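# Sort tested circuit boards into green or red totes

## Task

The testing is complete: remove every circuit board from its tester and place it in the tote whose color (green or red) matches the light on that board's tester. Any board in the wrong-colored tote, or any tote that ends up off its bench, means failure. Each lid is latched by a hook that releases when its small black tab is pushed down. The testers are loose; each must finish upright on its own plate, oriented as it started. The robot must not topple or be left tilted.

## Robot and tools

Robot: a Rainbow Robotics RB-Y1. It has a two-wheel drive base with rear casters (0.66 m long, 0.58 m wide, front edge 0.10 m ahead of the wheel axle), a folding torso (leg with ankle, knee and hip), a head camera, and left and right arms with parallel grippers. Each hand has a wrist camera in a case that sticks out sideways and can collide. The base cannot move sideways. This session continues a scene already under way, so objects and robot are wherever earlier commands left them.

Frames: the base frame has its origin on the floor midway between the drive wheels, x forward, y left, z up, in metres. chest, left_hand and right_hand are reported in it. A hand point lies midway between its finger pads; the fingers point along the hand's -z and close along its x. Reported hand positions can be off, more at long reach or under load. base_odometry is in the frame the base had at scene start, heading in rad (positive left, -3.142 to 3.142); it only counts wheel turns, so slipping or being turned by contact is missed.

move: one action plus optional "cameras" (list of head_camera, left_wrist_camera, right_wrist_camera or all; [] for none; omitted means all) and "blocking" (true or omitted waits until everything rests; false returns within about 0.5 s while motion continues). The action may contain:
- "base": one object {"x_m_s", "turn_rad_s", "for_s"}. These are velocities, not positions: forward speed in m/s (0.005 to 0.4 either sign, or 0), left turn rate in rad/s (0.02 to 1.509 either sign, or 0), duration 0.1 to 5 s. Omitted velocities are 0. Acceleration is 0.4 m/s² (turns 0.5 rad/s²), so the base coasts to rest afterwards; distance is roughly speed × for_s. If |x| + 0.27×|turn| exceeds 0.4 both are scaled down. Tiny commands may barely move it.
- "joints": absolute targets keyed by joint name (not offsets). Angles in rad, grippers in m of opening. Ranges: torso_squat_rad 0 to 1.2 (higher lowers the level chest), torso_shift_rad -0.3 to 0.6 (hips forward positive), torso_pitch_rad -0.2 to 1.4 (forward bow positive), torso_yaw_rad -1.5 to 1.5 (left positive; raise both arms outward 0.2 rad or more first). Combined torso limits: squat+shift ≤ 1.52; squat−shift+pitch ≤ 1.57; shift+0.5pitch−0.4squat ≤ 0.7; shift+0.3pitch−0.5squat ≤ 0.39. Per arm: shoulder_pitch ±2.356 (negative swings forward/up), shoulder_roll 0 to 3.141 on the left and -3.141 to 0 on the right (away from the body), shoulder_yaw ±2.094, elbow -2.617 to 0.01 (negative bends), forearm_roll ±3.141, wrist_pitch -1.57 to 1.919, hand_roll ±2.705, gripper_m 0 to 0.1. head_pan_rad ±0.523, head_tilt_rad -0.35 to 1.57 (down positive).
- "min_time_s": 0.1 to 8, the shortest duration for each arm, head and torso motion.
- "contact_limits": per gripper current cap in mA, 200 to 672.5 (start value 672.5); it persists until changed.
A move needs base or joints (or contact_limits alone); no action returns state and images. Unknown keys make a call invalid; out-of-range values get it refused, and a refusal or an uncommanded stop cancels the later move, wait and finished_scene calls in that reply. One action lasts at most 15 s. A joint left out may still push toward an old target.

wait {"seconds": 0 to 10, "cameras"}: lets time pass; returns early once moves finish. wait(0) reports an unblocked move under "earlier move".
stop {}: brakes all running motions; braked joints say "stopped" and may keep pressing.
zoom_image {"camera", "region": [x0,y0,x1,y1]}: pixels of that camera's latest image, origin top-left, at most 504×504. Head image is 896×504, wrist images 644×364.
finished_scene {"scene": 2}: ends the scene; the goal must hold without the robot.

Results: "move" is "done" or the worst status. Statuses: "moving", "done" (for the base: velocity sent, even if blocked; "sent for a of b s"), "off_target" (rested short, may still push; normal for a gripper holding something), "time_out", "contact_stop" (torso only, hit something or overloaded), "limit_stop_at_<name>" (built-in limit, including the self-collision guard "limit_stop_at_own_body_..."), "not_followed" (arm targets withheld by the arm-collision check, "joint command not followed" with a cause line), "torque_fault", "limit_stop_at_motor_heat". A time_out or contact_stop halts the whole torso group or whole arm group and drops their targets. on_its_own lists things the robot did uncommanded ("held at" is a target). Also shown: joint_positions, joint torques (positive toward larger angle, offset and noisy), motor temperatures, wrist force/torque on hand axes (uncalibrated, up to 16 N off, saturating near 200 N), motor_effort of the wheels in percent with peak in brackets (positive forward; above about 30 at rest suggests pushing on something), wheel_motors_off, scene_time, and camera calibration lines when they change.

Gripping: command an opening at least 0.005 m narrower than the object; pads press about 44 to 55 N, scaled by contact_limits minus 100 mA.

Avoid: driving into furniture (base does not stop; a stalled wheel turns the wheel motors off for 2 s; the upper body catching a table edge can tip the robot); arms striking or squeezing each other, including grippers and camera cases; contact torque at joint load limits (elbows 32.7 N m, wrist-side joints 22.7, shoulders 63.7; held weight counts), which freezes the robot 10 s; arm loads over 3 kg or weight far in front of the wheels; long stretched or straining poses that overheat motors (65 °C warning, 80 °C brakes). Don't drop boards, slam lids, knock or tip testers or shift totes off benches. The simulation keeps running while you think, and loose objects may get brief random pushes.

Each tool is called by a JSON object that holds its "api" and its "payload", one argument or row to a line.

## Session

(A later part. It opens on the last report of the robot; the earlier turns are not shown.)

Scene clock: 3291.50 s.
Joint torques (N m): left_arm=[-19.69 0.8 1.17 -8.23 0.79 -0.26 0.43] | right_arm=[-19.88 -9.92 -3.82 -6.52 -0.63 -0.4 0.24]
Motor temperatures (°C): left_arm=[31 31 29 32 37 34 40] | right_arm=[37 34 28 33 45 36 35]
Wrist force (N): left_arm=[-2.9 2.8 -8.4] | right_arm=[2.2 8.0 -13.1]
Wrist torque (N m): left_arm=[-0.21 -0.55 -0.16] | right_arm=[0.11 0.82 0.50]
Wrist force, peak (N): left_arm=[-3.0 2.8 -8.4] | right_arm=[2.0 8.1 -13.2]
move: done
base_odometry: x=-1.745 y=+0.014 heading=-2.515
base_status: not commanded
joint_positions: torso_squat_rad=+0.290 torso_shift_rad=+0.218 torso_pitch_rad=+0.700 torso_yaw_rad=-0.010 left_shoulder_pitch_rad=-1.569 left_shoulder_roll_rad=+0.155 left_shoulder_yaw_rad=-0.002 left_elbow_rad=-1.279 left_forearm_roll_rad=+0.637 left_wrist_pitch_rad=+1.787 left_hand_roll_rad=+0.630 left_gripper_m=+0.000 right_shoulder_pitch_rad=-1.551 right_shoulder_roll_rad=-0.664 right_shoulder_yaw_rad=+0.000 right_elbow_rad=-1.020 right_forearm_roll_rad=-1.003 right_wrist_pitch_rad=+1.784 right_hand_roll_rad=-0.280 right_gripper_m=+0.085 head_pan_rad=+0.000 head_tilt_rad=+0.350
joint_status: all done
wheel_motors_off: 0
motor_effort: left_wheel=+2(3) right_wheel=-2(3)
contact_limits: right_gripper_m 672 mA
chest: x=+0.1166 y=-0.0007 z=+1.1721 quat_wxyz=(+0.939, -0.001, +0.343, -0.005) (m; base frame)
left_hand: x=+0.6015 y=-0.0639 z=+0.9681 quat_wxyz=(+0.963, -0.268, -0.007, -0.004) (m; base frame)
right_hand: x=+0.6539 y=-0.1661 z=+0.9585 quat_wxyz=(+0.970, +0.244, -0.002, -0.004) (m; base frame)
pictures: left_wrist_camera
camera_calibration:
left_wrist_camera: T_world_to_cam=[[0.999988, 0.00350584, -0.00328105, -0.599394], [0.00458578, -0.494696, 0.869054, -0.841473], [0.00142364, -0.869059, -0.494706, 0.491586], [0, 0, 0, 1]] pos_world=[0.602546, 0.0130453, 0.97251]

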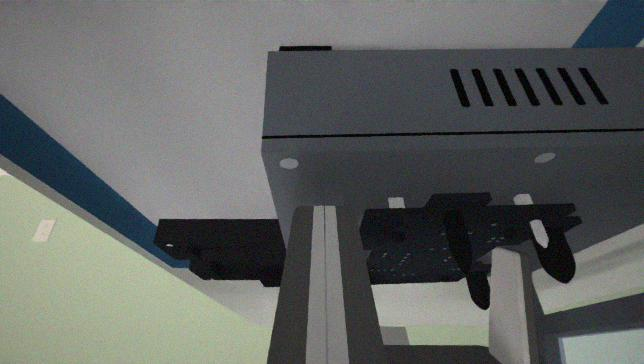

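No contact so far. Continue.

{"api": "move", "payload": {
  "joints": {"torso_squat_rad":0.308},
  "cameras": ["left_wrist_camera"]
}}

{"api": "move", "payload": {
  "joints": {"right_gripper_m":0.0},
  "cameras": ["right_wrist_camera"]
}}

Scene clock: 3295.87 s.
Joint torques (N m): left_arm=[-15.03 0.69 0 -4.18 0.54 -0.02 0.47] | right_arm=[-19.98 -9.88 -3.68 -6.57 -0.67 -0.4 0.28]
Motor temperatures (°C): left_arm=[31 31 29 32 37 34 40] | right_arm=[37 34 28 33 45 36 35]
Wrist force (N): left_arm=[-1.9 0.2 8.4] | right_arm=[2.3 8.1 -12.9]
Wrist torque (N m): left_arm=[-0.38 -0.68 -0.19] | right_arm=[0.06 0.83 0.51]
Wrist force, peak (N): left_arm=[-2.1 -1.3 12.1] | right_arm=[2.3 8.4 -13.0]
move: done
base_odometry: x=-1.745 y=+0.014 heading=-2.515
base_status: not commanded
joint_positions: torso_squat_rad=+0.308 torso_shift_rad=+0.218 torso_pitch_rad=+0.699 torso_yaw_rad=-0.010 left_shoulder_pitch_rad=-1.571 left_shoulder_roll_rad=+0.155 left_shoulder_yaw_rad=-0.002 left_elbow_rad=-1.280 left_forearm_roll_rad=+0.637 left_wrist_pitch_rad=+1.787 left_hand_roll_rad=+0.630 left_gripper_m=+0.000 right_shoulder_pitch_rad=-1.551 right_shoulder_roll_rad=-0.664 right_shoulder_yaw_rad=+0.000 right_elbow_rad=-1.020 right_forearm_roll_rad=-1.003 right_wrist_pitch_rad=+1.784 right_hand_roll_rad=-0.280 right_gripper_m=+0.085 head_pan_rad=+0.000 head_tilt_rad=+0.350
joint_status: all done
wheel_motors_off: 0
motor_effort: left_wheel=+2(3) right_wheel=-2(4)
contact_limits: right_gripper_m 672 mA
chest: x=+0.1154 y=-0.0006 z=+1.1686 quat_wxyz=(+0.940, -0.001, +0.342, -0.005) (m; base frame)
left_hand: x=+0.6008 y=-0.0641 z=+0.9660 quat_wxyz=(+0.963, -0.269, -0.008, -0.004) (m; base frame)
right_hand: x=+0.6528 y=-0.1661 z=+0.9554 quat_wxyz=(+0.970, +0.244, -0.002, -0.004) (m; base frame)
pictures: left_wrist_camera
camera_calibration:
left_wrist_camera: T_world_to_cam=[[0.999994, 0.00335108, -0.000485852, -0.601409], [0.00207736, -0.493834, 0.869554, -0.838584], [0.00267401, -0.86955, -0.493838, 0.488745], [0, 0, 0, 1]] pos_world=[0.601841, 0.0128824, 0.970263]

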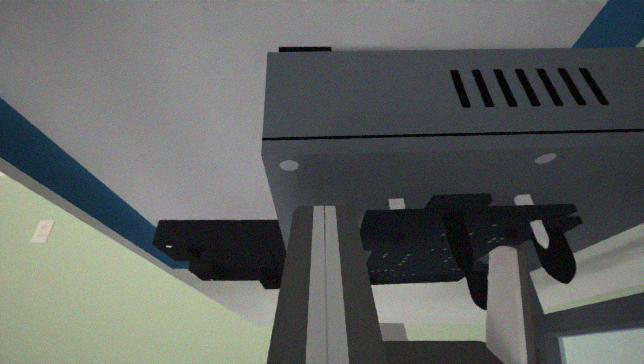

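Scene clock: 3297.37 s.
Joint torques (N m): left_arm=[-13.55 0.64 -0.37 -3.23 -0.29 -0.8 0.46] | right_arm=[-16.27 -7.03 -2.32 -5.96 -3.87 8.37 0.18]
Motor temperatures (°C): left_arm=[31 31 29 32 37 34 40] | right_arm=[37 34 28 33 45 36 35]
Wrist force (N): left_arm=[-7.3 -0.5 15.9] | right_arm=[39.1 4.2 -19.5]
Wrist torque (N m): left_arm=[-0.44 -0.53 -0.22] | right_arm=[0.03 0.01 0.30]
Wrist force, peak (N): left_arm=[-8.6 -1.9 19.4] | right_arm=[45.7 3.5 -19.4]
move: off_target
base_odometry: x=-1.745 y=+0.014 heading=-2.515
base_status: not commanded
joint_positions: torso_squat_rad=+0.308 torso_shift_rad=+0.218 torso_pitch_rad=+0.699 torso_yaw_rad=-0.010 left_shoulder_pitch_rad=-1.571 left_shoulder_roll_rad=+0.155 left_shoulder_yaw_rad=-0.001 left_elbow_rad=-1.280 left_forearm_roll_rad=+0.637 left_wrist_pitch_rad=+1.787 left_hand_roll_rad=+0.630 left_gripper_m=+0.000 right_shoulder_pitch_rad=-1.552 right_shoulder_roll_rad=-0.665 right_shoulder_yaw_rad=-0.001 right_elbow_rad=-1.020 right_forearm_roll_rad=-1.002 right_wrist_pitch_rad=+1.782 right_hand_roll_rad=-0.280 right_gripper_m=+0.060 head_pan_rad=+0.000 head_tilt_rad=+0.350
joint_status: right_gripper_m off_target (ended at +0.060, target +0.000)
wheel_motors_off: 0
motor_effort: left_wheel=+2(3) right_wheel=-14(15)
contact_limits: right_gripper_m 672 mA
chest: x=+0.1157 y=-0.0005 z=+1.1685 quat_wxyz=(+0.939, -0.001, +0.343, -0.004) (m; base frame)
left_hand: x=+0.6010 y=-0.0639 z=+0.9659 quat_wxyz=(+0.963, -0.269, -0.008, -0.004) (m; base frame)
right_hand: x=+0.6540 y=-0.1661 z=+0.9557 quat_wxyz=(+0.970, +0.244, -0.004, -0.004) (m; base frame)
pictures: right_wrist_camera
camera_calibration:
right_wrist_camera: T_world_to_cam=[[-0.999309, 0.0356105, -0.0106242, 0.672106], [0.0119624, 0.578928, 0.815291, -0.657652], [0.0351836, 0.8146, -0.578955, 0.737263], [0, 0, 0, 1]] pos_world=[0.65357, -0.243775, 0.97016]

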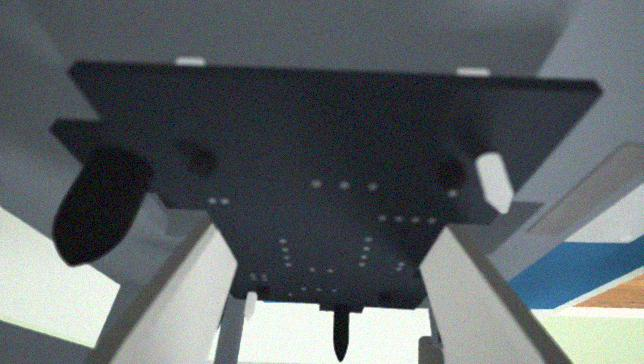

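{"api": "move", "payload": {
  "joints": {"torso_shift_rad":0.223},
  "cameras": []
}}

Scene clock: 3301.77 s.
Joint torques (N m): left_arm=[-13.48 0.44 -0.51 -3.2 -0.38 -1.79 0.51] | right_arm=[-17.46 -7.05 -2.41 -6 -2.33 2.51 0.22]
Motor temperatures (°C): left_arm=[31 31 29 32 37 34 40] | right_arm=[37 34 28 33 45 36 35]
Wrist force (N): left_arm=[-11.2 1.7 17.2] | right_arm=[13.1 7.5 -12.3]
Wrist torque (N m): left_arm=[-0.37 -0.42 -0.24] | right_arm=[0.06 0.58 0.11]
Wrist force, peak (N): left_arm=[-11.6 2.1 19.9] | right_arm=[39.4 4.2 -20.4]
move: done
base_odometry: x=-1.745 y=+0.014 heading=-2.515
base_status: not commanded
joint_positions: torso_squat_rad=+0.308 torso_shift_rad=+0.223 torso_pitch_rad=+0.699 torso_yaw_rad=-0.010 left_shoulder_pitch_rad=-1.571 left_shoulder_roll_rad=+0.155 left_shoulder_yaw_rad=-0.001 left_elbow_rad=-1.280 left_forearm_roll_rad=+0.637 left_wrist_pitch_rad=+1.787 left_hand_roll_rad=+0.630 left_gripper_m=+0.000 right_shoulder_pitch_rad=-1.551 right_shoulder_roll_rad=-0.665 right_shoulder_yaw_rad=-0.001 right_elbow_rad=-1.020 right_forearm_roll_rad=-1.003 right_wrist_pitch_rad=+1.783 right_hand_roll_rad=-0.280 right_gripper_m=+0.059 head_pan_rad=+0.000 head_tilt_rad=+0.350
joint_status: all done
wheel_motors_off: 0
motor_effort: left_wheel=+2(3) right_wheel=-13(14)
contact_limits: right_gripper_m 672 mA
chest: x=+0.1184 y=-0.0005 z=+1.1679 quat_wxyz=(+0.940, -0.001, +0.342, -0.005) (m; base frame)
left_hand: x=+0.6037 y=-0.0639 z=+0.9655 quat_wxyz=(+0.963, -0.269, -0.008, -0.004) (m; base frame)
right_hand: x=+0.6563 y=-0.1661 z=+0.9552 quat_wxyz=(+0.970, +0.244, -0.003, -0.004) (m; base frame)
pictures: none
No camera images: "cameras" was empty.

{"api": "move", "payload": {
  "joints": {"left_shoulder_pitch_rad":-1.559},
  "cameras": []
}}

{"api": "move", "payload": {
  "joints": {"right_shoulder_pitch_rad":-1.557,"right_shoulder_roll_rad":-0.669,"right_elbow_rad":-1.027,"right_forearm_roll_rad":-1.0075,"right_wrist_pitch_rad":1.794},
  "min_time_s": 2,
  "cameras": ["right_wrist_camera"]
}}

Scene clock: 3327.17 s.
Joint torques (N m): left_arm=[-3.61 -0.94 -4.27 2.64 -1.44 1 0.48] | right_arm=[-19.67 -7.63 -2.89 -6.99 -2.81 3.41 0.34]
Motor temperatures (°C): left_arm=[30 31 29 32 37 34 40] | right_arm=[37 34 28 33 45 36 35]
Wrist force (N): left_arm=[-4.6 -8.6 37.5] | right_arm=[18.8 4.9 -20.1]
Wrist torque (N m): left_arm=[-0.87 -0.69 -0.23] | right_arm=[0.02 0.49 0.14]
Wrist force, peak (N): left_arm=[-2.2 -13.3 41.6] | right_arm=[20.6 2.1 -24.7]
move: done
base_odometry: x=-1.745 y=+0.014 heading=-2.515
base_status: not commanded
joint_positions: torso_squat_rad=+0.308 torso_shift_rad=+0.222 torso_pitch_rad=+0.698 torso_yaw_rad=-0.010 left_shoulder_pitch_rad=-1.563 left_shoulder_roll_rad=+0.156 left_shoulder_yaw_rad=-0.001 left_elbow_rad=-1.282 left_forearm_roll_rad=+0.638 left_wrist_pitch_rad=+1.787 left_hand_roll_rad=+0.630 left_gripper_m=+0.000 right_shoulder_pitch_rad=-1.551 right_shoulder_roll_rad=-0.665 right_shoulder_yaw_rad=+0.000 right_elbow_rad=-1.020 right_forearm_roll_rad=-1.003 right_wrist_pitch_rad=+1.783 right_hand_roll_rad=-0.280 right_gripper_m=+0.059 head_pan_rad=+0.000 head_tilt_rad=+0.350
joint_status: all done
wheel_motors_off: 0
motor_effort: left_wheel=+2(5) right_wheel=-13(13)
contact_limits: right_gripper_m 672 mA
chest: x=+0.1182 y=-0.0005 z=+1.1681 quat_wxyz=(+0.940, -0.001, +0.342, -0.005) (m; base frame)
left_hand: x=+0.6027 y=-0.0625 z=+0.9629 quat_wxyz=(+0.963, -0.269, -0.006, -0.002) (m; base frame)
right_hand: x=+0.6561 y=-0.1661 z=+0.9552 quat_wxyz=(+0.970, +0.244, -0.003, -0.004) (m; base frame)
pictures: none
No camera images: "cameras" was empty.

Scene clock: 3329.47 s.
Joint torques (N m): left_arm=[-2.18 -1.04 -4.58 4.17 -2.75 -0.12 0.54] | right_arm=[-27.72 -12.33 -5.27 -10.67 -5.89 6.65 0.21]
Motor temperatures (°C): left_arm=[30 31 29 32 37 34 40] | right_arm=[37 34 28 33 45 36 35]
Wrist force (N): left_arm=[-12.0 -9.8 44.3] | right_arm=[31.6 -3.6 -39.6]
Wrist torque (N m): left_arm=[-0.97 -0.47 -0.27] | right_arm=[-0.11 0.03 0.41]
Wrist force, peak (N): left_arm=[-18.7 -10.6 50.4] | right_arm=[30.7 -6.2 -46.5]
move: done
base_odometry: x=-1.745 y=+0.014 heading=-2.515
base_status: not commanded
joint_positions: torso_squat_rad=+0.308 torso_shift_rad=+0.223 torso_pitch_rad=+0.699 torso_yaw_rad=-0.010 left_shoulder_pitch_rad=-1.564 left_shoulder_roll_rad=+0.156 left_shoulder_yaw_rad=+0.000 left_elbow_rad=-1.282 left_forearm_roll_rad=+0.638 left_wrist_pitch_rad=+1.787 left_hand_roll_rad=+0.630 left_gripper_m=+0.000 right_shoulder_pitch_rad=-1.556 right_shoulder_roll_rad=-0.669 right_shoulder_yaw_rad=+0.000 right_elbow_rad=-1.026 right_forearm_roll_rad=-1.006 right_wrist_pitch_rad=+1.792 right_hand_roll_rad=-0.280 right_gripper_m=+0.058 head_pan_rad=+0.000 head_tilt_rad=+0.350
joint_status: all done
wheel_motors_off: 0
motor_effort: left_wheel=+5(6) right_wheel=-14(16)
contact_limits: right_gripper_m 672 mA
chest: x=+0.1183 y=-0.0004 z=+1.1680 quat_wxyz=(+0.940, -0.001, +0.342, -0.004) (m; base frame)
left_hand: x=+0.6028 y=-0.0624 z=+0.9630 quat_wxyz=(+0.963, -0.269, -0.006, -0.002) (m; base frame)
right_hand: x=+0.6560 y=-0.1661 z=+0.9592 quat_wxyz=(+0.970, +0.243, -0.003, +0.000) (m; base frame)
pictures: right_wrist_camera
camera_calibration:
right_wrist_camera: T_world_to_cam=[[-0.999542, 0.027835, -0.0119105, 0.674246], [0.00644907, 0.58011, 0.814513, -0.655908], [0.0295814, 0.814063, -0.580023, 0.74384], [0, 0, 0, 1]] pos_world=[0.656163, -0.243801, 0.973721]

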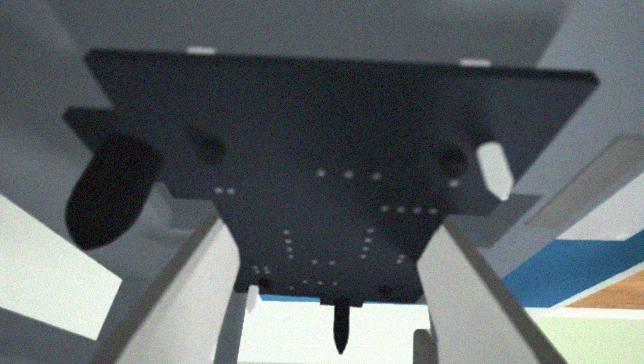

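{"api": "move", "payload": {
  "joints": {"right_gripper_m":0.08},
  "cameras": []
}}

{"api": "move", "payload": {
  "joints": {"right_shoulder_pitch_rad":-1.5465,"right_shoulder_roll_rad":-0.662,"right_elbow_rad":-1.0175,"right_forearm_roll_rad":-1.0005,"right_wrist_pitch_rad":1.778},
  "min_time_s": 1,
  "cameras": ["right_wrist_camera"]
}}

Scene clock: 3357.00 s.
Joint torques (N m): left_arm=[-4.63 -2.02 -4.37 2.45 -0.31 1.51 0.45] | right_arm=[-22.91 -10.86 -5.16 -7.45 -1.15 -0.12 0.25]
Motor temperatures (°C): left_arm=[30 31 29 32 37 34 40] | right_arm=[38 34 28 33 47 38 35]
Wrist force (N): left_arm=[1.2 -5.2 27.0] | right_arm=[2.1 8.1 -12.9]
Wrist torque (N m): left_arm=[-0.71 -0.80 -0.15] | right_arm=[0.07 0.78 0.53]
Wrist force, peak (N): left_arm=[-12.1 -10.8 45.7] | right_arm=[31.7 -3.3 -40.5]
move: done
base_odometry: x=-1.745 y=+0.014 heading=-2.515
base_status: not commanded
joint_positions: torso_squat_rad=+0.308 torso_shift_rad=+0.222 torso_pitch_rad=+0.698 torso_yaw_rad=-0.010 left_shoulder_pitch_rad=-1.563 left_shoulder_roll_rad=+0.156 left_shoulder_yaw_rad=+0.000 left_elbow_rad=-1.282 left_forearm_roll_rad=+0.637 left_wrist_pitch_rad=+1.786 left_hand_roll_rad=+0.630 left_gripper_m=+0.000 right_shoulder_pitch_rad=-1.557 right_shoulder_roll_rad=-0.669 right_shoulder_yaw_rad=+0.000 right_elbow_rad=-1.027 right_forearm_roll_rad=-1.007 right_wrist_pitch_rad=+1.794 right_hand_roll_rad=-0.280 right_gripper_m=+0.080 head_pan_rad=+0.000 head_tilt_rad=+0.350
joint_status: all done
wheel_motors_off: 0
motor_effort: left_wheel=+5(7) right_wheel=-9(14)
contact_limits: right_gripper_m 672 mA
chest: x=+0.1180 y=-0.0004 z=+1.1681 quat_wxyz=(+0.940, -0.001, +0.342, -0.005) (m; base frame)
left_hand: x=+0.6027 y=-0.0623 z=+0.9629 quat_wxyz=(+0.963, -0.269, -0.006, -0.002) (m; base frame)
right_hand: x=+0.6557 y=-0.1660 z=+0.9605 quat_wxyz=(+0.970, +0.244, -0.004, +0.001) (m; base frame)
pictures: none
No camera images: "cameras" was empty.

Scene clock: 3358.30 s.
Joint torques (N m): left_arm=[-4.44 -2.18 -4.53 2.32 -0.38 1.57 0.45] | right_arm=[-19.63 -8.53 -4.88 -6.18 -0.5 -0.62 0.34]
Motor temperatures (°C): left_arm=[30 31 29 32 37 34 40] | right_arm=[37 34 28 33 46 38 35]
Wrist force (N): left_arm=[0.8 -6.0 27.3] | right_arm=[2.2 8.2 -12.8]
Wrist torque (N m): left_arm=[-0.76 -0.82 -0.17] | right_arm=[0.07 0.81 0.53]
Wrist force, peak (N): left_arm=[0.8 -6.7 28.5] | right_arm=[2.1 8.1 -13.2]
move: done
base_odometry: x=-1.745 y=+0.014 heading=-2.515
base_status: not commanded
joint_positions: torso_squat_rad=+0.308 torso_shift_rad=+0.222 torso_pitch_rad=+0.698 torso_yaw_rad=-0.010 left_shoulder_pitch_rad=-1.563 left_shoulder_roll_rad=+0.156 left_shoulder_yaw_rad=+0.000 left_elbow_rad=-1.282 left_forearm_roll_rad=+0.637 left_wrist_pitch_rad=+1.786 left_hand_roll_rad=+0.630 left_gripper_m=+0.000 right_shoulder_pitch_rad=-1.547 right_shoulder_roll_rad=-0.663 right_shoulder_yaw_rad=+0.000 right_elbow_rad=-1.018 right_forearm_roll_rad=-1.001 right_wrist_pitch_rad=+1.778 right_hand_roll_rad=-0.280 right_gripper_m=+0.080 head_pan_rad=+0.000 head_tilt_rad=+0.350
joint_status: all done
wheel_motors_off: 0
motor_effort: left_wheel=+3(7) right_wheel=-8(10)
contact_limits: right_gripper_m 672 mA
chest: x=+0.1180 y=-0.0004 z=+1.1681 quat_wxyz=(+0.940, -0.001, +0.342, -0.005) (m; base frame)
left_hand: x=+0.6027 y=-0.0623 z=+0.9629 quat_wxyz=(+0.963, -0.269, -0.006, -0.002) (m; base frame)
right_hand: x=+0.6558 y=-0.1660 z=+0.9529 quat_wxyz=(+0.970, +0.244, -0.003, -0.006) (m; base frame)
pictures: right_wrist_camera
camera_calibration:
right_wrist_camera: T_world_to_cam=[[-0.999243, 0.0381253, -0.00779874, 0.671555], [0.0157449, 0.579362, 0.814918, -0.657464], [0.0355873, 0.814178, -0.579523, 0.735678], [0, 0, 0, 1]] pos_world=[0.655217, -0.243667, 0.967359]

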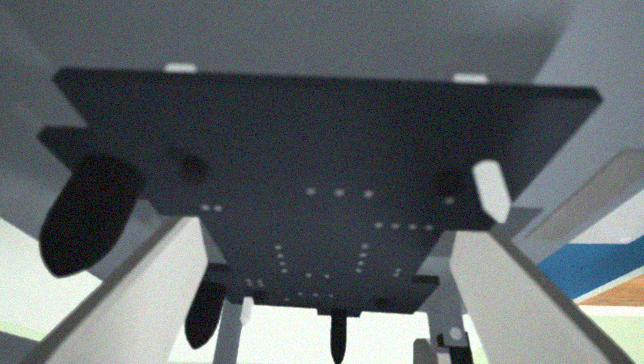

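{"api": "move", "payload": {
  "joints": {"right_shoulder_pitch_rad":-1.542,"right_shoulder_roll_rad":-0.6585,"right_elbow_rad":-1.0118,"right_forearm_roll_rad":-0.997,"right_wrist_pitch_rad":1.770},
  "min_time_s": 1,
  "cameras": []
}}

Scene clock: 3364.77 s.
Joint torques (N m): left_arm=[-4.54 -2.07 -4.46 2.34 -0.36 1.56 0.42] | right_arm=[-19.55 -8.34 -4.99 -6.2 -0.48 -0.6 0.23]
Motor temperatures (°C): left_arm=[30 31 29 32 37 34 40] | right_arm=[37 34 28 33 46 37 35]
Wrist force (N): left_arm=[0.8 -5.9 26.6] | right_arm=[2.1 8.3 -12.6]
Wrist torque (N m): left_arm=[-0.73 -0.80 -0.17] | right_arm=[0.07 0.82 0.51]
Wrist force, peak (N): left_arm=[0.9 -6.9 28.4] | right_arm=[2.1 8.2 -13.1]
move: done
base_odometry: x=-1.745 y=+0.014 heading=-2.515
base_status: not commanded
joint_positions: torso_squat_rad=+0.308 torso_shift_rad=+0.222 torso_pitch_rad=+0.698 torso_yaw_rad=-0.010 left_shoulder_pitch_rad=-1.563 left_shoulder_roll_rad=+0.156 left_shoulder_yaw_rad=+0.000 left_elbow_rad=-1.282 left_forearm_roll_rad=+0.637 left_wrist_pitch_rad=+1.786 left_hand_roll_rad=+0.630 left_gripper_m=+0.000 right_shoulder_pitch_rad=-1.543 right_shoulder_roll_rad=-0.659 right_shoulder_yaw_rad=+0.000 right_elbow_rad=-1.012 right_forearm_roll_rad=-0.997 right_wrist_pitch_rad=+1.770 right_hand_roll_rad=-0.280 right_gripper_m=+0.080 head_pan_rad=+0.000 head_tilt_rad=+0.350
joint_status: all done
wheel_motors_off: 0
motor_effort: left_wheel=+6(6) right_wheel=-9(10)
contact_limits: right_gripper_m 672 mA
chest: x=+0.1180 y=-0.0004 z=+1.1681 quat_wxyz=(+0.940, -0.001, +0.342, -0.005) (m; base frame)
left_hand: x=+0.6027 y=-0.0623 z=+0.9629 quat_wxyz=(+0.963, -0.269, -0.006, -0.002) (m; base frame)
right_hand: x=+0.6558 y=-0.1659 z=+0.9489 quat_wxyz=(+0.970, +0.244, -0.002, -0.009) (m; base frame)
pictures: none
No camera images: "cameras" was empty.

Still free: the wells are deeper. Keep going down 6 mm.

{"api": "move", "payload": {
  "joints": {"right_shoulder_pitch_rad":-1.535,"right_shoulder_roll_rad":-0.6535,"right_elbow_rad":-1.0034,"right_forearm_roll_rad":-0.9916,"right_wrist_pitch_rad":1.758},
  "min_time_s": 1.5,
  "cameras": ["right_wrist_camera"]
}}

Scene clock: 3370.17 s.
Joint torques (N m): left_arm=[-6.72 -2.13 -4.42 0.82 0.63 2.37 0.47] | right_arm=[-10.59 -3.57 -2.26 -1.4 -0.03 0.71 0.27]
Motor temperatures (°C): left_arm=[30 31 29 32 37 34 40] | right_arm=[37 34 28 33 46 37 35]
Wrist force (N): left_arm=[6.4 -4.5 18.9] | right_arm=[2.0 8.0 -12.6]
Wrist torque (N m): left_arm=[-0.64 -0.93 -0.13] | right_arm=[0.09 0.78 0.52]
Wrist force, peak (N): left_arm=[0.9 -6.7 28.1] | right_arm=[2.1 8.5 -13.1]
move: done
base_odometry: x=-1.745 y=+0.014 heading=-2.515
base_status: not commanded
joint_positions: torso_squat_rad=+0.308 torso_shift_rad=+0.222 torso_pitch_rad=+0.698 torso_yaw_rad=-0.010 left_shoulder_pitch_rad=-1.563 left_shoulder_roll_rad=+0.156 left_shoulder_yaw_rad=+0.000 left_elbow_rad=-1.281 left_forearm_roll_rad=+0.637 left_wrist_pitch_rad=+1.786 left_hand_roll_rad=+0.630 left_gripper_m=+0.000 right_shoulder_pitch_rad=-1.538 right_shoulder_roll_rad=-0.655 right_shoulder_yaw_rad=-0.001 right_elbow_rad=-1.005 right_forearm_roll_rad=-0.992 right_wrist_pitch_rad=+1.758 right_hand_roll_rad=-0.280 right_gripper_m=+0.080 head_pan_rad=+0.000 head_tilt_rad=+0.350
joint_status: all done
wheel_motors_off: 0
motor_effort: left_wheel=+5(7) right_wheel=-7(10)
contact_limits: right_gripper_m 672 mA
chest: x=+0.1177 y=-0.0004 z=+1.1682 quat_wxyz=(+0.940, -0.001, +0.342, -0.005) (m; base frame)
left_hand: x=+0.6025 y=-0.0622 z=+0.9630 quat_wxyz=(+0.963, -0.268, -0.006, -0.002) (m; base frame)
right_hand: x=+0.6565 y=-0.1662 z=+0.9450 quat_wxyz=(+0.970, +0.244, -0.003, -0.014) (m; base frame)
pictures: right_wrist_camera
camera_calibration:
right_wrist_camera: T_world_to_cam=[[-0.998542, 0.0537982, -0.00439919, 0.671126], [0.027593, 0.578794, 0.815007, -0.658874], [0.0463921, 0.813697, -0.579435, 0.724018], [0, 0, 0, 1]] pos_world=[0.654739, -0.243884, 0.95946]

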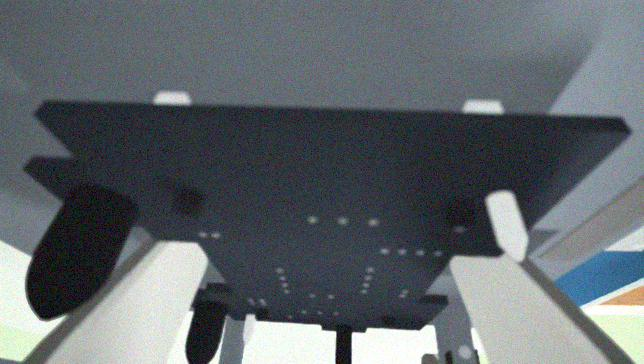

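{"api": "move", "payload": {
  "joints": {"right_shoulder_pitch_rad":-1.543,"right_shoulder_roll_rad":-0.6595,"right_elbow_rad":-1.013,"right_forearm_roll_rad":-0.998,"right_wrist_pitch_rad":1.772},
  "min_time_s": 1,
  "cameras": []
}}

{"api": "move", "payload": {
  "joints": {"right_gripper_m":0.0},
  "cameras": ["right_wrist_camera"]
}}

Scene clock: 3376.60 s.
Joint torques (N m): left_arm=[-6.62 -2.26 -4.45 0.86 -0.2 2.02 0.37] | right_arm=[-22.66 -12.15 -3.38 -7.57 -1.23 -0.12 0.3]
Motor temperatures (°C): left_arm=[30 31 29 32 37 34 40] | right_arm=[37 34 28 33 46 37 35]
Wrist force (N): left_arm=[0.7 -5.0 27.8] | right_arm=[2.3 8.3 -12.6]
Wrist torque (N m): left_arm=[-0.74 -0.80 -0.16] | right_arm=[0.05 0.82 0.52]
Wrist force, peak (N): left_arm=[0.8 -6.1 29.2] | right_arm=[2.3 8.3 -13.1]
move: done
base_odometry: x=-1.745 y=+0.014 heading=-2.515
base_status: not commanded
joint_positions: torso_squat_rad=+0.308 torso_shift_rad=+0.222 torso_pitch_rad=+0.698 torso_yaw_rad=-0.010 left_shoulder_pitch_rad=-1.563 left_shoulder_roll_rad=+0.156 left_shoulder_yaw_rad=+0.000 left_elbow_rad=-1.281 left_forearm_roll_rad=+0.637 left_wrist_pitch_rad=+1.786 left_hand_roll_rad=+0.630 left_gripper_m=+0.000 right_shoulder_pitch_rad=-1.543 right_shoulder_roll_rad=-0.659 right_shoulder_yaw_rad=+0.000 right_elbow_rad=-1.013 right_forearm_roll_rad=-0.998 right_wrist_pitch_rad=+1.772 right_hand_roll_rad=-0.280 right_gripper_m=+0.080 head_pan_rad=+0.000 head_tilt_rad=+0.350
joint_status: all done
wheel_motors_off: 0
motor_effort: left_wheel=+6(6) right_wheel=-9(10)
contact_limits: right_gripper_m 672 mA
chest: x=+0.1178 y=-0.0004 z=+1.1682 quat_wxyz=(+0.940, -0.001, +0.342, -0.005) (m; base frame)
left_hand: x=+0.6025 y=-0.0622 z=+0.9629 quat_wxyz=(+0.963, -0.268, -0.006, -0.002) (m; base frame)
right_hand: x=+0.6554 y=-0.1658 z=+0.9496 quat_wxyz=(+0.970, +0.244, -0.002, -0.008) (m; base frame)
pictures: none
No camera images: "cameras" was empty.

Scene clock: 3378.03 s.
Joint torques (N m): left_arm=[-5.1 -2.21 -4.36 1.78 -1.5 0.51 0.41] | right_arm=[-20.51 -10.01 -3.31 -6.97 -2.66 4.69 0.34]
Motor temperatures (°C): left_arm=[30 31 29 32 37 34 40] | right_arm=[37 34 28 33 46 37 35]
Wrist force (N): left_arm=[-7.2 -6.8 34.8] | right_arm=[24.0 5.6 -20.5]
Wrist torque (N m): left_arm=[-0.80 -0.57 -0.23] | right_arm=[0.08 0.46 0.57]
Wrist force, peak (N): left_arm=[-10.8 -6.9 39.6] | right_arm=[27.3 4.0 -24.7]
move: off_target
base_odometry: x=-1.745 y=+0.014 heading=-2.515
base_status: not commanded
joint_positions: torso_squat_rad=+0.308 torso_shift_rad=+0.222 torso_pitch_rad=+0.698 torso_yaw_rad=-0.010 left_shoulder_pitch_rad=-1.563 left_shoulder_roll_rad=+0.156 left_shoulder_yaw_rad=+0.000 left_elbow_rad=-1.281 left_forearm_roll_rad=+0.638 left_wrist_pitch_rad=+1.787 left_hand_roll_rad=+0.630 left_gripper_m=+0.000 right_shoulder_pitch_rad=-1.544 right_shoulder_roll_rad=-0.660 right_shoulder_yaw_rad=+0.000 right_elbow_rad=-1.013 right_forearm_roll_rad=-0.998 right_wrist_pitch_rad=+1.771 right_hand_roll_rad=-0.280 right_gripper_m=+0.062 head_pan_rad=+0.000 head_tilt_rad=+0.350
joint_status: right_gripper_m off_target (ended at +0.062, target +0.000)
wheel_motors_off: 0
motor_effort: left_wheel=+5(6) right_wheel=-12(13)
contact_limits: right_gripper_m 672 mA
chest: x=+0.1180 y=-0.0004 z=+1.1681 quat_wxyz=(+0.940, -0.001, +0.342, -0.004) (m; base frame)
left_hand: x=+0.6026 y=-0.0622 z=+0.9629 quat_wxyz=(+0.963, -0.268, -0.006, -0.002) (m; base frame)
right_hand: x=+0.6561 y=-0.1658 z=+0.9497 quat_wxyz=(+0.970, +0.244, -0.002, -0.009) (m; base frame)
pictures: right_wrist_camera
camera_calibration:
right_wrist_camera: T_world_to_cam=[[-0.999028, 0.0436625, -0.00598699, 0.670836], [0.0204105, 0.57879, 0.815221, -0.658444], [0.0390598, 0.814307, -0.579119, 0.731135], [0, 0, 0, 1]] pos_world=[0.655065, -0.243557, 0.964208]

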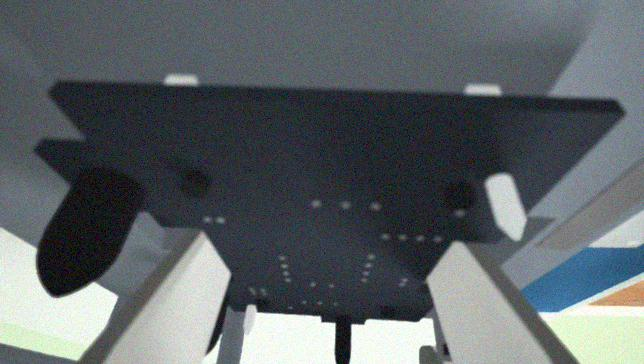

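{"api": "move", "payload": {
  "joints": {"torso_shift_rad":0.227,"left_shoulder_pitch_rad":-1.554},
  "cameras": []
}}

{"api": "move", "payload": {
  "joints": {"right_shoulder_pitch_rad":-1.551,"right_shoulder_roll_rad":-0.665,"right_elbow_rad":-1.022,"right_forearm_roll_rad":-1.004,"right_wrist_pitch_rad":1.785},
  "min_time_s": 2,
  "cameras": ["right_wrist_camera"]
}}

Scene clock: 3383.97 s.
Joint torques (N m): left_arm=[-0.83 -1.72 -5.13 4.63 -3.63 -1.22 0.44] | right_arm=[-22.89 -10.24 -4.41 -7.74 -2.04 0.32 0.32]
Motor temperatures (°C): left_arm=[30 31 29 32 37 34 40] | right_arm=[37 34 28 33 46 37 35]
Wrist force (N): left_arm=[-18.5 -9.9 50.4] | right_arm=[3.7 5.8 -20.4]
Wrist torque (N m): left_arm=[-1.04 -0.30 -0.34] | right_arm=[0.04 0.54 0.42]
Wrist force, peak (N): left_arm=[-22.3 -9.4 53.7] | right_arm=[19.2 3.0 -28.9]
move: done
base_odometry: x=-1.745 y=+0.014 heading=-2.515
base_status: not commanded
joint_positions: torso_squat_rad=+0.308 torso_shift_rad=+0.226 torso_pitch_rad=+0.697 torso_yaw_rad=-0.010 left_shoulder_pitch_rad=-1.559 left_shoulder_roll_rad=+0.156 left_shoulder_yaw_rad=+0.000 left_elbow_rad=-1.282 left_forearm_roll_rad=+0.638 left_wrist_pitch_rad=+1.787 left_hand_roll_rad=+0.630 left_gripper_m=+0.000 right_shoulder_pitch_rad=-1.543 right_shoulder_roll_rad=-0.660 right_shoulder_yaw_rad=+0.000 right_elbow_rad=-1.013 right_forearm_roll_rad=-0.998 right_wrist_pitch_rad=+1.772 right_hand_roll_rad=-0.280 right_gripper_m=+0.062 head_pan_rad=+0.000 head_tilt_rad=+0.350
joint_status: all done
wheel_motors_off: 0
motor_effort: left_wheel=+7(8) right_wheel=-11(12)
contact_limits: right_gripper_m 672 mA
chest: x=+0.1201 y=-0.0004 z=+1.1677 quat_wxyz=(+0.940, -0.002, +0.342, -0.004) (m; base frame)
left_hand: x=+0.6041 y=-0.0616 z=+0.9613 quat_wxyz=(+0.963, -0.268, -0.005, -0.001) (m; base frame)
right_hand: x=+0.6579 y=-0.1659 z=+0.9493 quat_wxyz=(+0.970, +0.244, -0.002, -0.008) (m; base frame)
pictures: none
No camera images: "cameras" was empty.

Scene clock: 3386.27 s.
Joint torques (N m): left_arm=[2.31 -0.76 -5.36 7.8 -6.43 -4.27 0.42] | right_arm=[-39.56 -17.26 -9.51 -16.1 -7.62 5.15 0.27]
Motor temperatures (°C): left_arm=[29 31 29 32 37 34 40] | right_arm=[37 34 28 33 46 37 35]
Wrist force (N): left_arm=[-35.6 -10.8 72.3] | right_arm=[26.9 -11.8 -62.7]
Wrist torque (N m): left_arm=[-1.31 0.10 -0.46] | right_arm=[-0.20 -0.09 -0.04]
Wrist force, peak (N): left_arm=[-35.5 -11.6 73.5] | right_arm=[27.2 -11.8 -63.0]
move: done
base_odometry: x=-1.745 y=+0.014 heading=-2.515
base_status: not commanded
joint_positions: torso_squat_rad=+0.308 torso_shift_rad=+0.226 torso_pitch_rad=+0.698 torso_yaw_rad=-0.009 left_shoulder_pitch_rad=-1.560 left_shoulder_roll_rad=+0.156 left_shoulder_yaw_rad=+0.000 left_elbow_rad=-1.283 left_forearm_roll_rad=+0.639 left_wrist_pitch_rad=+1.788 left_hand_roll_rad=+0.630 left_gripper_m=+0.000 right_shoulder_pitch_rad=-1.547 right_shoulder_roll_rad=-0.663 right_shoulder_yaw_rad=+0.001 right_elbow_rad=-1.020 right_forearm_roll_rad=-1.002 right_wrist_pitch_rad=+1.784 right_hand_roll_rad=-0.280 right_gripper_m=+0.062 head_pan_rad=+0.000 head_tilt_rad=+0.350
joint_status: all done
wheel_motors_off: 0
motor_effort: left_wheel=+9(11) right_wheel=-9(12)
contact_limits: right_gripper_m 672 mA
chest: x=+0.1206 y=-0.0003 z=+1.1675 quat_wxyz=(+0.940, -0.002, +0.342, -0.004) (m; base frame)
left_hand: x=+0.6043 y=-0.0616 z=+0.9612 quat_wxyz=(+0.963, -0.269, -0.005, -0.002) (m; base frame)
right_hand: x=+0.6571 y=-0.1657 z=+0.9523 quat_wxyz=(+0.970, +0.243, +0.000, -0.004) (m; base frame)
pictures: right_wrist_camera
camera_calibration:
right_wrist_camera: T_world_to_cam=[[-0.999423, 0.0337313, -0.00407755, 0.668685], [0.0162753, 0.58062, 0.814012, -0.656433], [0.0298252, 0.813476, -0.580833, 0.740065], [0, 0, 0, 1]] pos_world=[0.65691, -0.243443, 0.966925]

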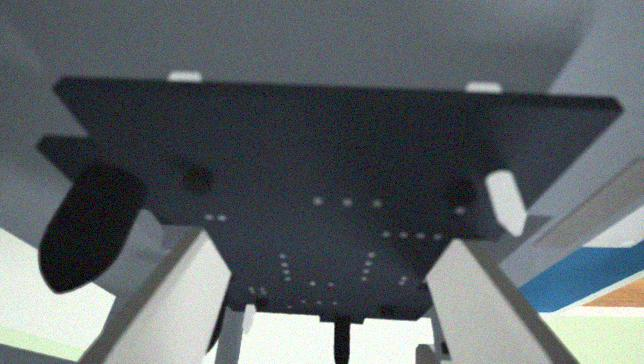

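{"api": "move", "payload": {
  "joints": {"torso_shift_rad":0.231},
  "cameras": []
}}

{"api": "move", "payload": {
  "joints": {"right_shoulder_pitch_rad":-1.556,"right_shoulder_roll_rad":-0.669,"right_elbow_rad":-1.028,"right_forearm_roll_rad":-1.008,"right_wrist_pitch_rad":1.793},
  "min_time_s": 2,
  "cameras": ["right_wrist_camera"]
}}

Scene clock: 3396.80 s.
Joint torques (N m): left_arm=[2.03 0.94 -5.11 7.87 -8.01 -8.24 0.36] | right_arm=[-40.46 -16.97 -11.46 -16.19 -6.32 0.19 0.38]
Motor temperatures (°C): left_arm=[29 31 29 32 38 34 40] | right_arm=[38 34 28 33 47 37 35]
Wrist force (N): left_arm=[-51.8 -7.4 79.3] | right_arm=[5.8 -11.2 -57.3]
Wrist torque (N m): left_arm=[-1.23 0.58 -0.55] | right_arm=[-0.24 0.06 -0.24]
Wrist force, peak (N): left_arm=[-54.6 -7.0 80.6] | right_arm=[27.0 -12.0 -63.5]
move: done
base_odometry: x=-1.745 y=+0.014 heading=-2.515
base_status: not commanded
joint_positions: torso_squat_rad=+0.308 torso_shift_rad=+0.230 torso_pitch_rad=+0.698 torso_yaw_rad=-0.009 left_shoulder_pitch_rad=-1.560 left_shoulder_roll_rad=+0.155 left_shoulder_yaw_rad=+0.000 left_elbow_rad=-1.283 left_forearm_roll_rad=+0.639 left_wrist_pitch_rad=+1.789 left_hand_roll_rad=+0.630 left_gripper_m=+0.000 right_shoulder_pitch_rad=-1.546 right_shoulder_roll_rad=-0.663 right_shoulder_yaw_rad=+0.002 right_elbow_rad=-1.020 right_forearm_roll_rad=-1.003 right_wrist_pitch_rad=+1.785 right_hand_roll_rad=-0.280 right_gripper_m=+0.062 head_pan_rad=+0.000 head_tilt_rad=+0.350
joint_status: all done
wheel_motors_off: 0
motor_effort: left_wheel=+17(18) right_wheel=-8(10)
contact_limits: right_gripper_m 672 mA
chest: x=+0.1228 y=-0.0002 z=+1.1670 quat_wxyz=(+0.940, -0.002, +0.342, -0.004) (m; base frame)
left_hand: x=+0.6062 y=-0.0617 z=+0.9609 quat_wxyz=(+0.963, -0.269, -0.004, -0.002) (m; base frame)
right_hand: x=+0.6590 y=-0.1657 z=+0.9519 quat_wxyz=(+0.970, +0.243, +0.000, -0.004) (m; base frame)
pictures: none
No camera images: "cameras" was empty.

Scene clock: 3399.10 s.
Joint torques (N m): left_arm=[2.85 1.86 -5.32 9.44 -9.8 -9.72 0.41] | right_arm=[-51.74 -21.76 -14.82 -21.3 -9.43 2.84 0.44]
Motor temperatures (°C): left_arm=[29 31 29 32 38 34 40] | right_arm=[39 34 28 34 47 37 35]
Wrist force (N): left_arm=[-61.4 -8.6 92.0] | right_arm=[21.9 -21.3 -83.8]
Wrist torque (N m): left_arm=[-1.44 0.83 -0.63] | right_arm=[-0.33 0.43 -0.29]
Wrist force, peak (N): left_arm=[-61.6 -9.8 93.2] | right_arm=[22.0 -21.2 -84.0]
move: done
base_odometry: x=-1.745 y=+0.014 heading=-2.515
base_status: not commanded
joint_positions: torso_squat_rad=+0.308 torso_shift_rad=+0.230 torso_pitch_rad=+0.698 torso_yaw_rad=-0.009 left_shoulder_pitch_rad=-1.560 left_shoulder_roll_rad=+0.155 left_shoulder_yaw_rad=+0.000 left_elbow_rad=-1.283 left_forearm_roll_rad=+0.640 left_wrist_pitch_rad=+1.789 left_hand_roll_rad=+0.630 left_gripper_m=+0.000 right_shoulder_pitch_rad=-1.549 right_shoulder_roll_rad=-0.666 right_shoulder_yaw_rad=+0.003 right_elbow_rad=-1.024 right_forearm_roll_rad=-1.006 right_wrist_pitch_rad=+1.792 right_hand_roll_rad=-0.280 right_gripper_m=+0.062 head_pan_rad=+0.000 head_tilt_rad=+0.350
joint_status: all done
wheel_motors_off: 0
motor_effort: left_wheel=+20(20) right_wheel=-7(9)
contact_limits: right_gripper_m 672 mA
chest: x=+0.1230 y=-0.0002 z=+1.1670 quat_wxyz=(+0.940, -0.002, +0.342, -0.004) (m; base frame)
left_hand: x=+0.6062 y=-0.0617 z=+0.9609 quat_wxyz=(+0.963, -0.269, -0.004, -0.002) (m; base frame)
right_hand: x=+0.6585 y=-0.1659 z=+0.9540 quat_wxyz=(+0.970, +0.242, +0.001, -0.001) (m; base frame)
pictures: right_wrist_camera
camera_calibration:
right_wrist_camera: T_world_to_cam=[[-0.999624, 0.0272489, -0.0030052, 0.668131], [0.0134199, 0.581981, 0.813091, -0.65477], [0.0239049, 0.812745, -0.582128, 0.746112], [0, 0, 0, 1]] pos_world=[0.658831, -0.243541, 0.968728]

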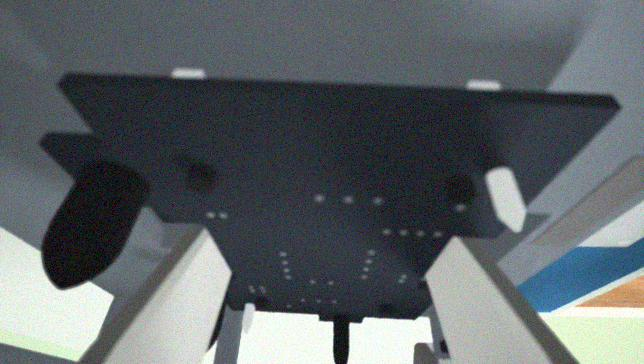

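{"api": "zoom_image", "payload": {
  "camera": "right_wrist_camera",
  "region": [30, 60, 330, 340]
}}

{"api": "zoom_image", "payload": {
  "camera": "right_wrist_camera",
  "region": [330, 60, 630, 364]
}}

Scaled by 1.680 from the camera's 644x364 image, which has a finer 1265x715 frame.

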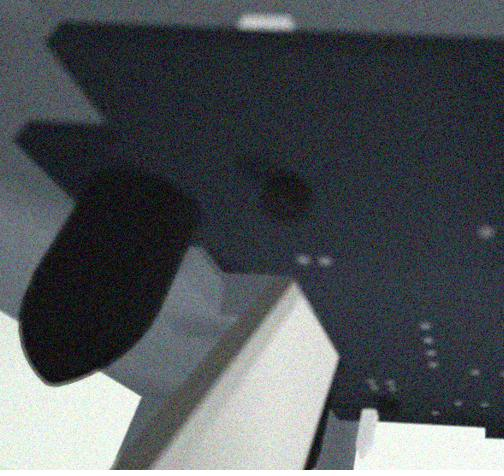

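Scaled by 1.658 from the camera's 644x364 image, which has a finer 1265x715 frame.

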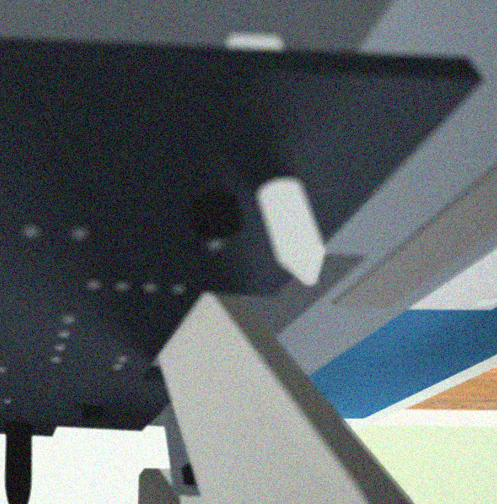

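{"api": "move", "payload": {
  "joints": {"right_shoulder_pitch_rad":-1.543,"right_shoulder_roll_rad":-0.6595,"right_elbow_rad":-1.013,"right_forearm_roll_rad":-0.998,"right_wrist_pitch_rad":1.772},
  "min_time_s": 1,
  "cameras": []
}}

{"api": "move", "payload": {
  "joints": {"right_gripper_m":0.08},
  "cameras": []
}}

{"api": "move", "payload": {
  "joints": {"right_shoulder_pitch_rad":-1.5585,"right_shoulder_roll_rad":-0.6706,"right_elbow_rad":-1.0312,"right_forearm_roll_rad":-1.0097,"right_wrist_pitch_rad":1.798,"torso_shift_rad":0.228,"left_shoulder_pitch_rad":-1.562},
  "min_time_s": 1.5,
  "cameras": []
}}

{"api": "move", "payload": {
  "joints": {"right_gripper_m":0.0},
  "cameras": ["right_wrist_camera"]
}}

Scene clock: 3436.77 s.
Joint torques (N m): left_arm=[-3.25 1.12 -5.19 4.56 -4.28 -4.89 0.42] | right_arm=[-23.91 -8.19 -7.16 -8.37 -0.02 -5.87 0.51]
Motor temperatures (°C): left_arm=[29 31 29 32 41 36 40] | right_arm=[44 35 29 37 50 36 35]
Wrist force (N): left_arm=[-28.6 -3.7 51.7] | right_arm=[-11.5 5.5 -6.1]
Wrist torque (N m): left_arm=[-0.87 -0.02 -0.37] | right_arm=[0.02 3.01 0.41]
Wrist force, peak (N): left_arm=[-61.5 -9.8 93.4] | right_arm=[22.3 -21.3 -84.0]
move: done
base_odometry: x=-1.745 y=+0.014 heading=-2.515
base_status: not commanded
joint_positions: torso_squat_rad=+0.308 torso_shift_rad=+0.229 torso_pitch_rad=+0.697 torso_yaw_rad=-0.010 left_shoulder_pitch_rad=-1.558 left_shoulder_roll_rad=+0.155 left_shoulder_yaw_rad=+0.000 left_elbow_rad=-1.282 left_forearm_roll_rad=+0.638 left_wrist_pitch_rad=+1.788 left_hand_roll_rad=+0.630 left_gripper_m=+0.000 right_shoulder_pitch_rad=-1.543 right_shoulder_roll_rad=-0.660 right_shoulder_yaw_rad=+0.001 right_elbow_rad=-1.013 right_forearm_roll_rad=-0.998 right_wrist_pitch_rad=+1.773 right_hand_roll_rad=-0.280 right_gripper_m=+0.062 head_pan_rad=+0.000 head_tilt_rad=+0.350
joint_status: all done
wheel_motors_off: 0
motor_effort: left_wheel=+19(21) right_wheel=-3(8)
contact_limits: right_gripper_m 672 mA
chest: x=+0.1222 y=-0.0002 z=+1.1674 quat_wxyz=(+0.940, -0.002, +0.341, -0.005) (m; base frame)
left_hand: x=+0.6058 y=-0.0616 z=+0.9610 quat_wxyz=(+0.963, -0.268, -0.004, -0.002) (m; base frame)
right_hand: x=+0.6597 y=-0.1661 z=+0.9493 quat_wxyz=(+0.970, +0.243, -0.001, -0.008) (m; base frame)
pictures: none
No camera images: "cameras" was empty.

Scene clock: 3437.43 s.
Joint torques (N m): left_arm=[-3.64 0.99 -5.15 4.49 -5.03 -4.72 0.43] | right_arm=[-22.63 -8.67 -5.61 -7.53 -0.58 -0.66 0.4]
Motor temperatures (°C): left_arm=[29 31 29 32 41 36 40] | right_arm=[43 35 29 37 50 36 35]
Wrist force (N): left_arm=[-31.5 -4.2 53.9] | right_arm=[2.0 8.3 -12.6]
Wrist torque (N m): left_arm=[-0.99 0.03 -0.40] | right_arm=[0.04 0.79 0.52]
Wrist force, peak (N): left_arm=[-33.9 -6.1 57.1] | right_arm=[2.4 8.1 -13.0]
move: done
base_odometry: x=-1.745 y=+0.014 heading=-2.515
base_status: not commanded
joint_positions: torso_squat_rad=+0.308 torso_shift_rad=+0.229 torso_pitch_rad=+0.697 torso_yaw_rad=-0.010 left_shoulder_pitch_rad=-1.558 left_shoulder_roll_rad=+0.155 left_shoulder_yaw_rad=+0.000 left_elbow_rad=-1.282 left_forearm_roll_rad=+0.638 left_wrist_pitch_rad=+1.788 left_hand_roll_rad=+0.630 left_gripper_m=+0.000 right_shoulder_pitch_rad=-1.543 right_shoulder_roll_rad=-0.660 right_shoulder_yaw_rad=+0.000 right_elbow_rad=-1.013 right_forearm_roll_rad=-0.998 right_wrist_pitch_rad=+1.772 right_hand_roll_rad=-0.280 right_gripper_m=+0.080 head_pan_rad=+0.000 head_tilt_rad=+0.350
joint_status: all done
wheel_motors_off: 0
motor_effort: left_wheel=+18(20) right_wheel=-2(5)
contact_limits: right_gripper_m 672 mA
chest: x=+0.1222 y=-0.0002 z=+1.1674 quat_wxyz=(+0.940, -0.002, +0.341, -0.005) (m; base frame)
left_hand: x=+0.6058 y=-0.0616 z=+0.9610 quat_wxyz=(+0.963, -0.268, -0.004, -0.002) (m; base frame)
right_hand: x=+0.6601 y=-0.1659 z=+0.9495 quat_wxyz=(+0.970, +0.244, -0.002, -0.008) (m; base frame)
pictures: none
No camera images: "cameras" was empty.

Scene clock: 3439.23 s.
Joint torques (N m): left_arm=[-12.48 0.21 -3.68 0.3 -2.16 -4.8 0.49] | right_arm=[-22.91 -12.08 -5.75 -7.62 -1.26 -0.05 0.4]
Motor temperatures (°C): left_arm=[29 31 29 32 41 36 40] | right_arm=[43 35 29 36 50 36 35]
Wrist force (N): left_arm=[-23.4 4.3 34.5] | right_arm=[1.9 8.2 -12.8]
Wrist torque (N m): left_arm=[-0.55 -0.16 -0.33] | right_arm=[0.07 0.77 0.51]
Wrist force, peak (N): left_arm=[-31.8 -6.0 54.8] | right_arm=[2.0 8.5 -13.0]
move: done
base_odometry: x=-1.745 y=+0.014 heading=-2.515
base_status: not commanded
joint_positions: torso_squat_rad=+0.308 torso_shift_rad=+0.227 torso_pitch_rad=+0.697 torso_yaw_rad=-0.010 left_shoulder_pitch_rad=-1.564 left_shoulder_roll_rad=+0.155 left_shoulder_yaw_rad=-0.001 left_elbow_rad=-1.281 left_forearm_roll_rad=+0.638 left_wrist_pitch_rad=+1.788 left_hand_roll_rad=+0.630 left_gripper_m=+0.000 right_shoulder_pitch_rad=-1.558 right_shoulder_roll_rad=-0.670 right_shoulder_yaw_rad=+0.000 right_elbow_rad=-1.031 right_forearm_roll_rad=-1.010 right_wrist_pitch_rad=+1.798 right_hand_roll_rad=-0.280 right_gripper_m=+0.080 head_pan_rad=+0.000 head_tilt_rad=+0.350
joint_status: all done
wheel_motors_off: 0
motor_effort: left_wheel=+16(19) right_wheel=-4(5)
contact_limits: right_gripper_m 672 mA
chest: x=+0.1208 y=-0.0002 z=+1.1676 quat_wxyz=(+0.940, -0.002, +0.342, -0.005) (m; base frame)
left_hand: x=+0.6053 y=-0.0624 z=+0.9630 quat_wxyz=(+0.963, -0.268, -0.006, -0.003) (m; base frame)
right_hand: x=+0.6585 y=-0.1655 z=+0.9622 quat_wxyz=(+0.970, +0.244, -0.004, +0.003) (m; base frame)
pictures: none
No camera images: "cameras" was empty.

Scene clock: 3440.67 s.
Joint torques (N m): left_arm=[-12.25 -0.38 -3.37 -0.63 -1.41 -3.93 0.36] | right_arm=[-22.57 -12.18 -5.45 -7.27 0.46 -3.34 0.11]
Motor temperatures (°C): left_arm=[29 31 29 32 40 36 40] | right_arm=[43 35 29 36 49 36 35]
Wrist force (N): left_arm=[-19.2 3.5 31.3] | right_arm=[-12.7 10.9 -9.8]
Wrist torque (N m): left_arm=[-0.49 -0.23 -0.28] | right_arm=[0.11 0.67 0.73]
Wrist force, peak (N): left_arm=[-23.4 3.4 35.8] | right_arm=[-18.5 10.8 -8.4]
move: off_target
base_odometry: x=-1.745 y=+0.014 heading=-2.515
base_status: not commanded
joint_positions: torso_squat_rad=+0.308 torso_shift_rad=+0.227 torso_pitch_rad=+0.697 torso_yaw_rad=-0.010 left_shoulder_pitch_rad=-1.564 left_shoulder_roll_rad=+0.156 left_shoulder_yaw_rad=-0.001 left_elbow_rad=-1.281 left_forearm_roll_rad=+0.638 left_wrist_pitch_rad=+1.788 left_hand_roll_rad=+0.630 left_gripper_m=+0.000 right_shoulder_pitch_rad=-1.558 right_shoulder_roll_rad=-0.670 right_shoulder_yaw_rad=+0.000 right_elbow_rad=-1.031 right_forearm_roll_rad=-1.010 right_wrist_pitch_rad=+1.799 right_hand_roll_rad=-0.280 right_gripper_m=+0.055 head_pan_rad=+0.000 head_tilt_rad=+0.350
joint_status: right_gripper_m off_target (ended at +0.055, target +0.000)
wheel_motors_off: 0
motor_effort: left_wheel=+15(19) right_wheel=-4(4)
contact_limits: right_gripper_m 672 mA
chest: x=+0.1207 y=-0.0003 z=+1.1676 quat_wxyz=(+0.940, -0.002, +0.342, -0.005) (m; base frame)
left_hand: x=+0.6053 y=-0.0623 z=+0.9630 quat_wxyz=(+0.963, -0.268, -0.006, -0.002) (m; base frame)
right_hand: x=+0.6582 y=-0.1655 z=+0.9623 quat_wxyz=(+0.970, +0.244, -0.004, +0.003) (m; base frame)
pictures: right_wrist_camera
camera_calibration:
right_wrist_camera: T_world_to_cam=[[-0.999651, 0.021792, -0.0149198, 0.6784], [0.000471062, 0.579549, 0.814937, -0.655452], [0.0264059, 0.814646, -0.579358, 0.746657], [0, 0, 0, 1]] pos_world=[0.658756, -0.243178, 0.976854]

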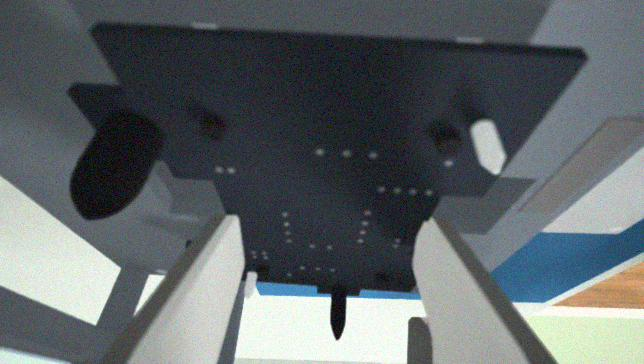

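{"api": "move", "payload": {
  "joints": {"torso_shift_rad":0.2255},
  "cameras": []
}}

{"api": "move", "payload": {
  "joints": {"right_shoulder_pitch_rad":-1.562,"right_shoulder_roll_rad":-0.6732,"right_elbow_rad":-1.0354,"right_forearm_roll_rad":-1.0125,"right_wrist_pitch_rad":1.804},
  "min_time_s": 1.5,
  "cameras": ["right_wrist_camera"]
}}

{"api": "move", "payload": {
  "joints": {"right_shoulder_pitch_rad":-1.565,"right_shoulder_roll_rad":-0.6755,"right_elbow_rad":-1.039,"right_forearm_roll_rad":-1.0147,"right_wrist_pitch_rad":1.809},
  "min_time_s": 1.5,
  "cameras": ["right_wrist_camera"]
}}

Scene clock: 3447.90 s.
Joint torques (N m): left_arm=[-11.3 -1.82 -3.32 -0.54 -0.21 -1.38 0.45] | right_arm=[-21.71 -12.11 -5.31 -6.53 -0.04 -0.53 0.01]
Motor temperatures (°C): left_arm=[29 31 29 32 40 36 40] | right_arm=[42 35 29 36 48 36 35]
Wrist force (N): left_arm=[-8.4 1.8 25.7] | right_arm=[0.5 10.1 -12.5]
Wrist torque (N m): left_arm=[-0.51 -0.67 -0.20] | right_arm=[0.17 0.53 0.88]
Wrist force, peak (N): left_arm=[-19.4 3.9 31.6] | right_arm=[-13.3 10.3 -10.9]
move: done
base_odometry: x=-1.745 y=+0.014 heading=-2.515
base_status: not commanded
joint_positions: torso_squat_rad=+0.308 torso_shift_rad=+0.225 torso_pitch_rad=+0.698 torso_yaw_rad=-0.010 left_shoulder_pitch_rad=-1.564 left_shoulder_roll_rad=+0.156 left_shoulder_yaw_rad=-0.001 left_elbow_rad=-1.281 left_forearm_roll_rad=+0.637 left_wrist_pitch_rad=+1.787 left_hand_roll_rad=+0.630 left_gripper_m=+0.000 right_shoulder_pitch_rad=-1.559 right_shoulder_roll_rad=-0.670 right_shoulder_yaw_rad=+0.000 right_elbow_rad=-1.031 right_forearm_roll_rad=-1.010 right_wrist_pitch_rad=+1.798 right_hand_roll_rad=-0.280 right_gripper_m=+0.055 head_pan_rad=+0.000 head_tilt_rad=+0.350
joint_status: all done
wheel_motors_off: 0
motor_effort: left_wheel=+14(17) right_wheel=-3(3)
contact_limits: right_gripper_m 672 mA
chest: x=+0.1194 y=-0.0003 z=+1.1679 quat_wxyz=(+0.940, -0.002, +0.342, -0.005) (m; base frame)
left_hand: x=+0.6042 y=-0.0623 z=+0.9632 quat_wxyz=(+0.963, -0.268, -0.007, -0.002) (m; base frame)
right_hand: x=+0.6570 y=-0.1654 z=+0.9626 quat_wxyz=(+0.970, +0.244, -0.004, +0.003) (m; base frame)
pictures: none
No camera images: "cameras" was empty.

Scene clock: 3450.27 s.
Joint torques (N m): left_arm=[-19.48 0.78 0.46 -6.92 1.16 -0.85 0.37] | right_arm=[-16.55 -10.55 -3.09 -4.55 0.95 -0.92 0.04]
Motor temperatures (°C): left_arm=[29 31 29 32 40 36 40] | right_arm=[42 35 29 36 48 36 35]
Wrist force (N): left_arm=[-3.7 2.7 -8.4] | right_arm=[-2.6 14.5 0.8]
Wrist torque (N m): left_arm=[-0.20 -0.68 -0.18] | right_arm=[0.11 1.02 0.43]
Wrist force, peak (N): left_arm=[-18.4 -0.4 38.7] | right_arm=[-60.9 15.0 -7.5]
move: done
base_odometry: x=-1.745 y=+0.014 heading=-2.516
base_status: not commanded
joint_positions: torso_squat_rad=+0.308 torso_shift_rad=+0.225 torso_pitch_rad=+0.699 torso_yaw_rad=-0.010 left_shoulder_pitch_rad=-1.562 left_shoulder_roll_rad=+0.155 left_shoulder_yaw_rad=-0.002 left_elbow_rad=-1.279 left_forearm_roll_rad=+0.637 left_wrist_pitch_rad=+1.787 left_hand_roll_rad=+0.630 left_gripper_m=+0.000 right_shoulder_pitch_rad=-1.563 right_shoulder_roll_rad=-0.673 right_shoulder_yaw_rad=+0.000 right_elbow_rad=-1.036 right_forearm_roll_rad=-1.013 right_wrist_pitch_rad=+1.804 right_hand_roll_rad=-0.280 right_gripper_m=+0.000 head_pan_rad=+0.000 head_tilt_rad=+0.350
joint_status: all done
wheel_motors_off: 0
on_its_own: right_gripper_m moved -0.055 to your old target +0.000
motor_effort: left_wheel=+3(16) right_wheel=+1(11)
contact_limits: right_gripper_m 672 mA
chest: x=+0.1199 y=-0.0006 z=+1.1676 quat_wxyz=(+0.940, -0.001, +0.342, -0.005) (m; base frame)
left_hand: x=+0.6037 y=-0.0627 z=+0.9609 quat_wxyz=(+0.964, -0.267, -0.005, -0.002) (m; base frame)
right_hand: x=+0.6576 y=-0.1658 z=+0.9656 quat_wxyz=(+0.970, +0.244, -0.006, +0.006) (m; base frame)
pictures: right_wrist_camera
camera_calibration:
right_wrist_camera: T_world_to_cam=[[-0.999668, 0.0176539, -0.0187701, 0.680909], [-0.00509403, 0.578664, 0.81555, -0.654994], [0.0252592, 0.815375, -0.578382, 0.748766], [0, 0, 0, 1]] pos_world=[0.658433, -0.243525, 0.980034]

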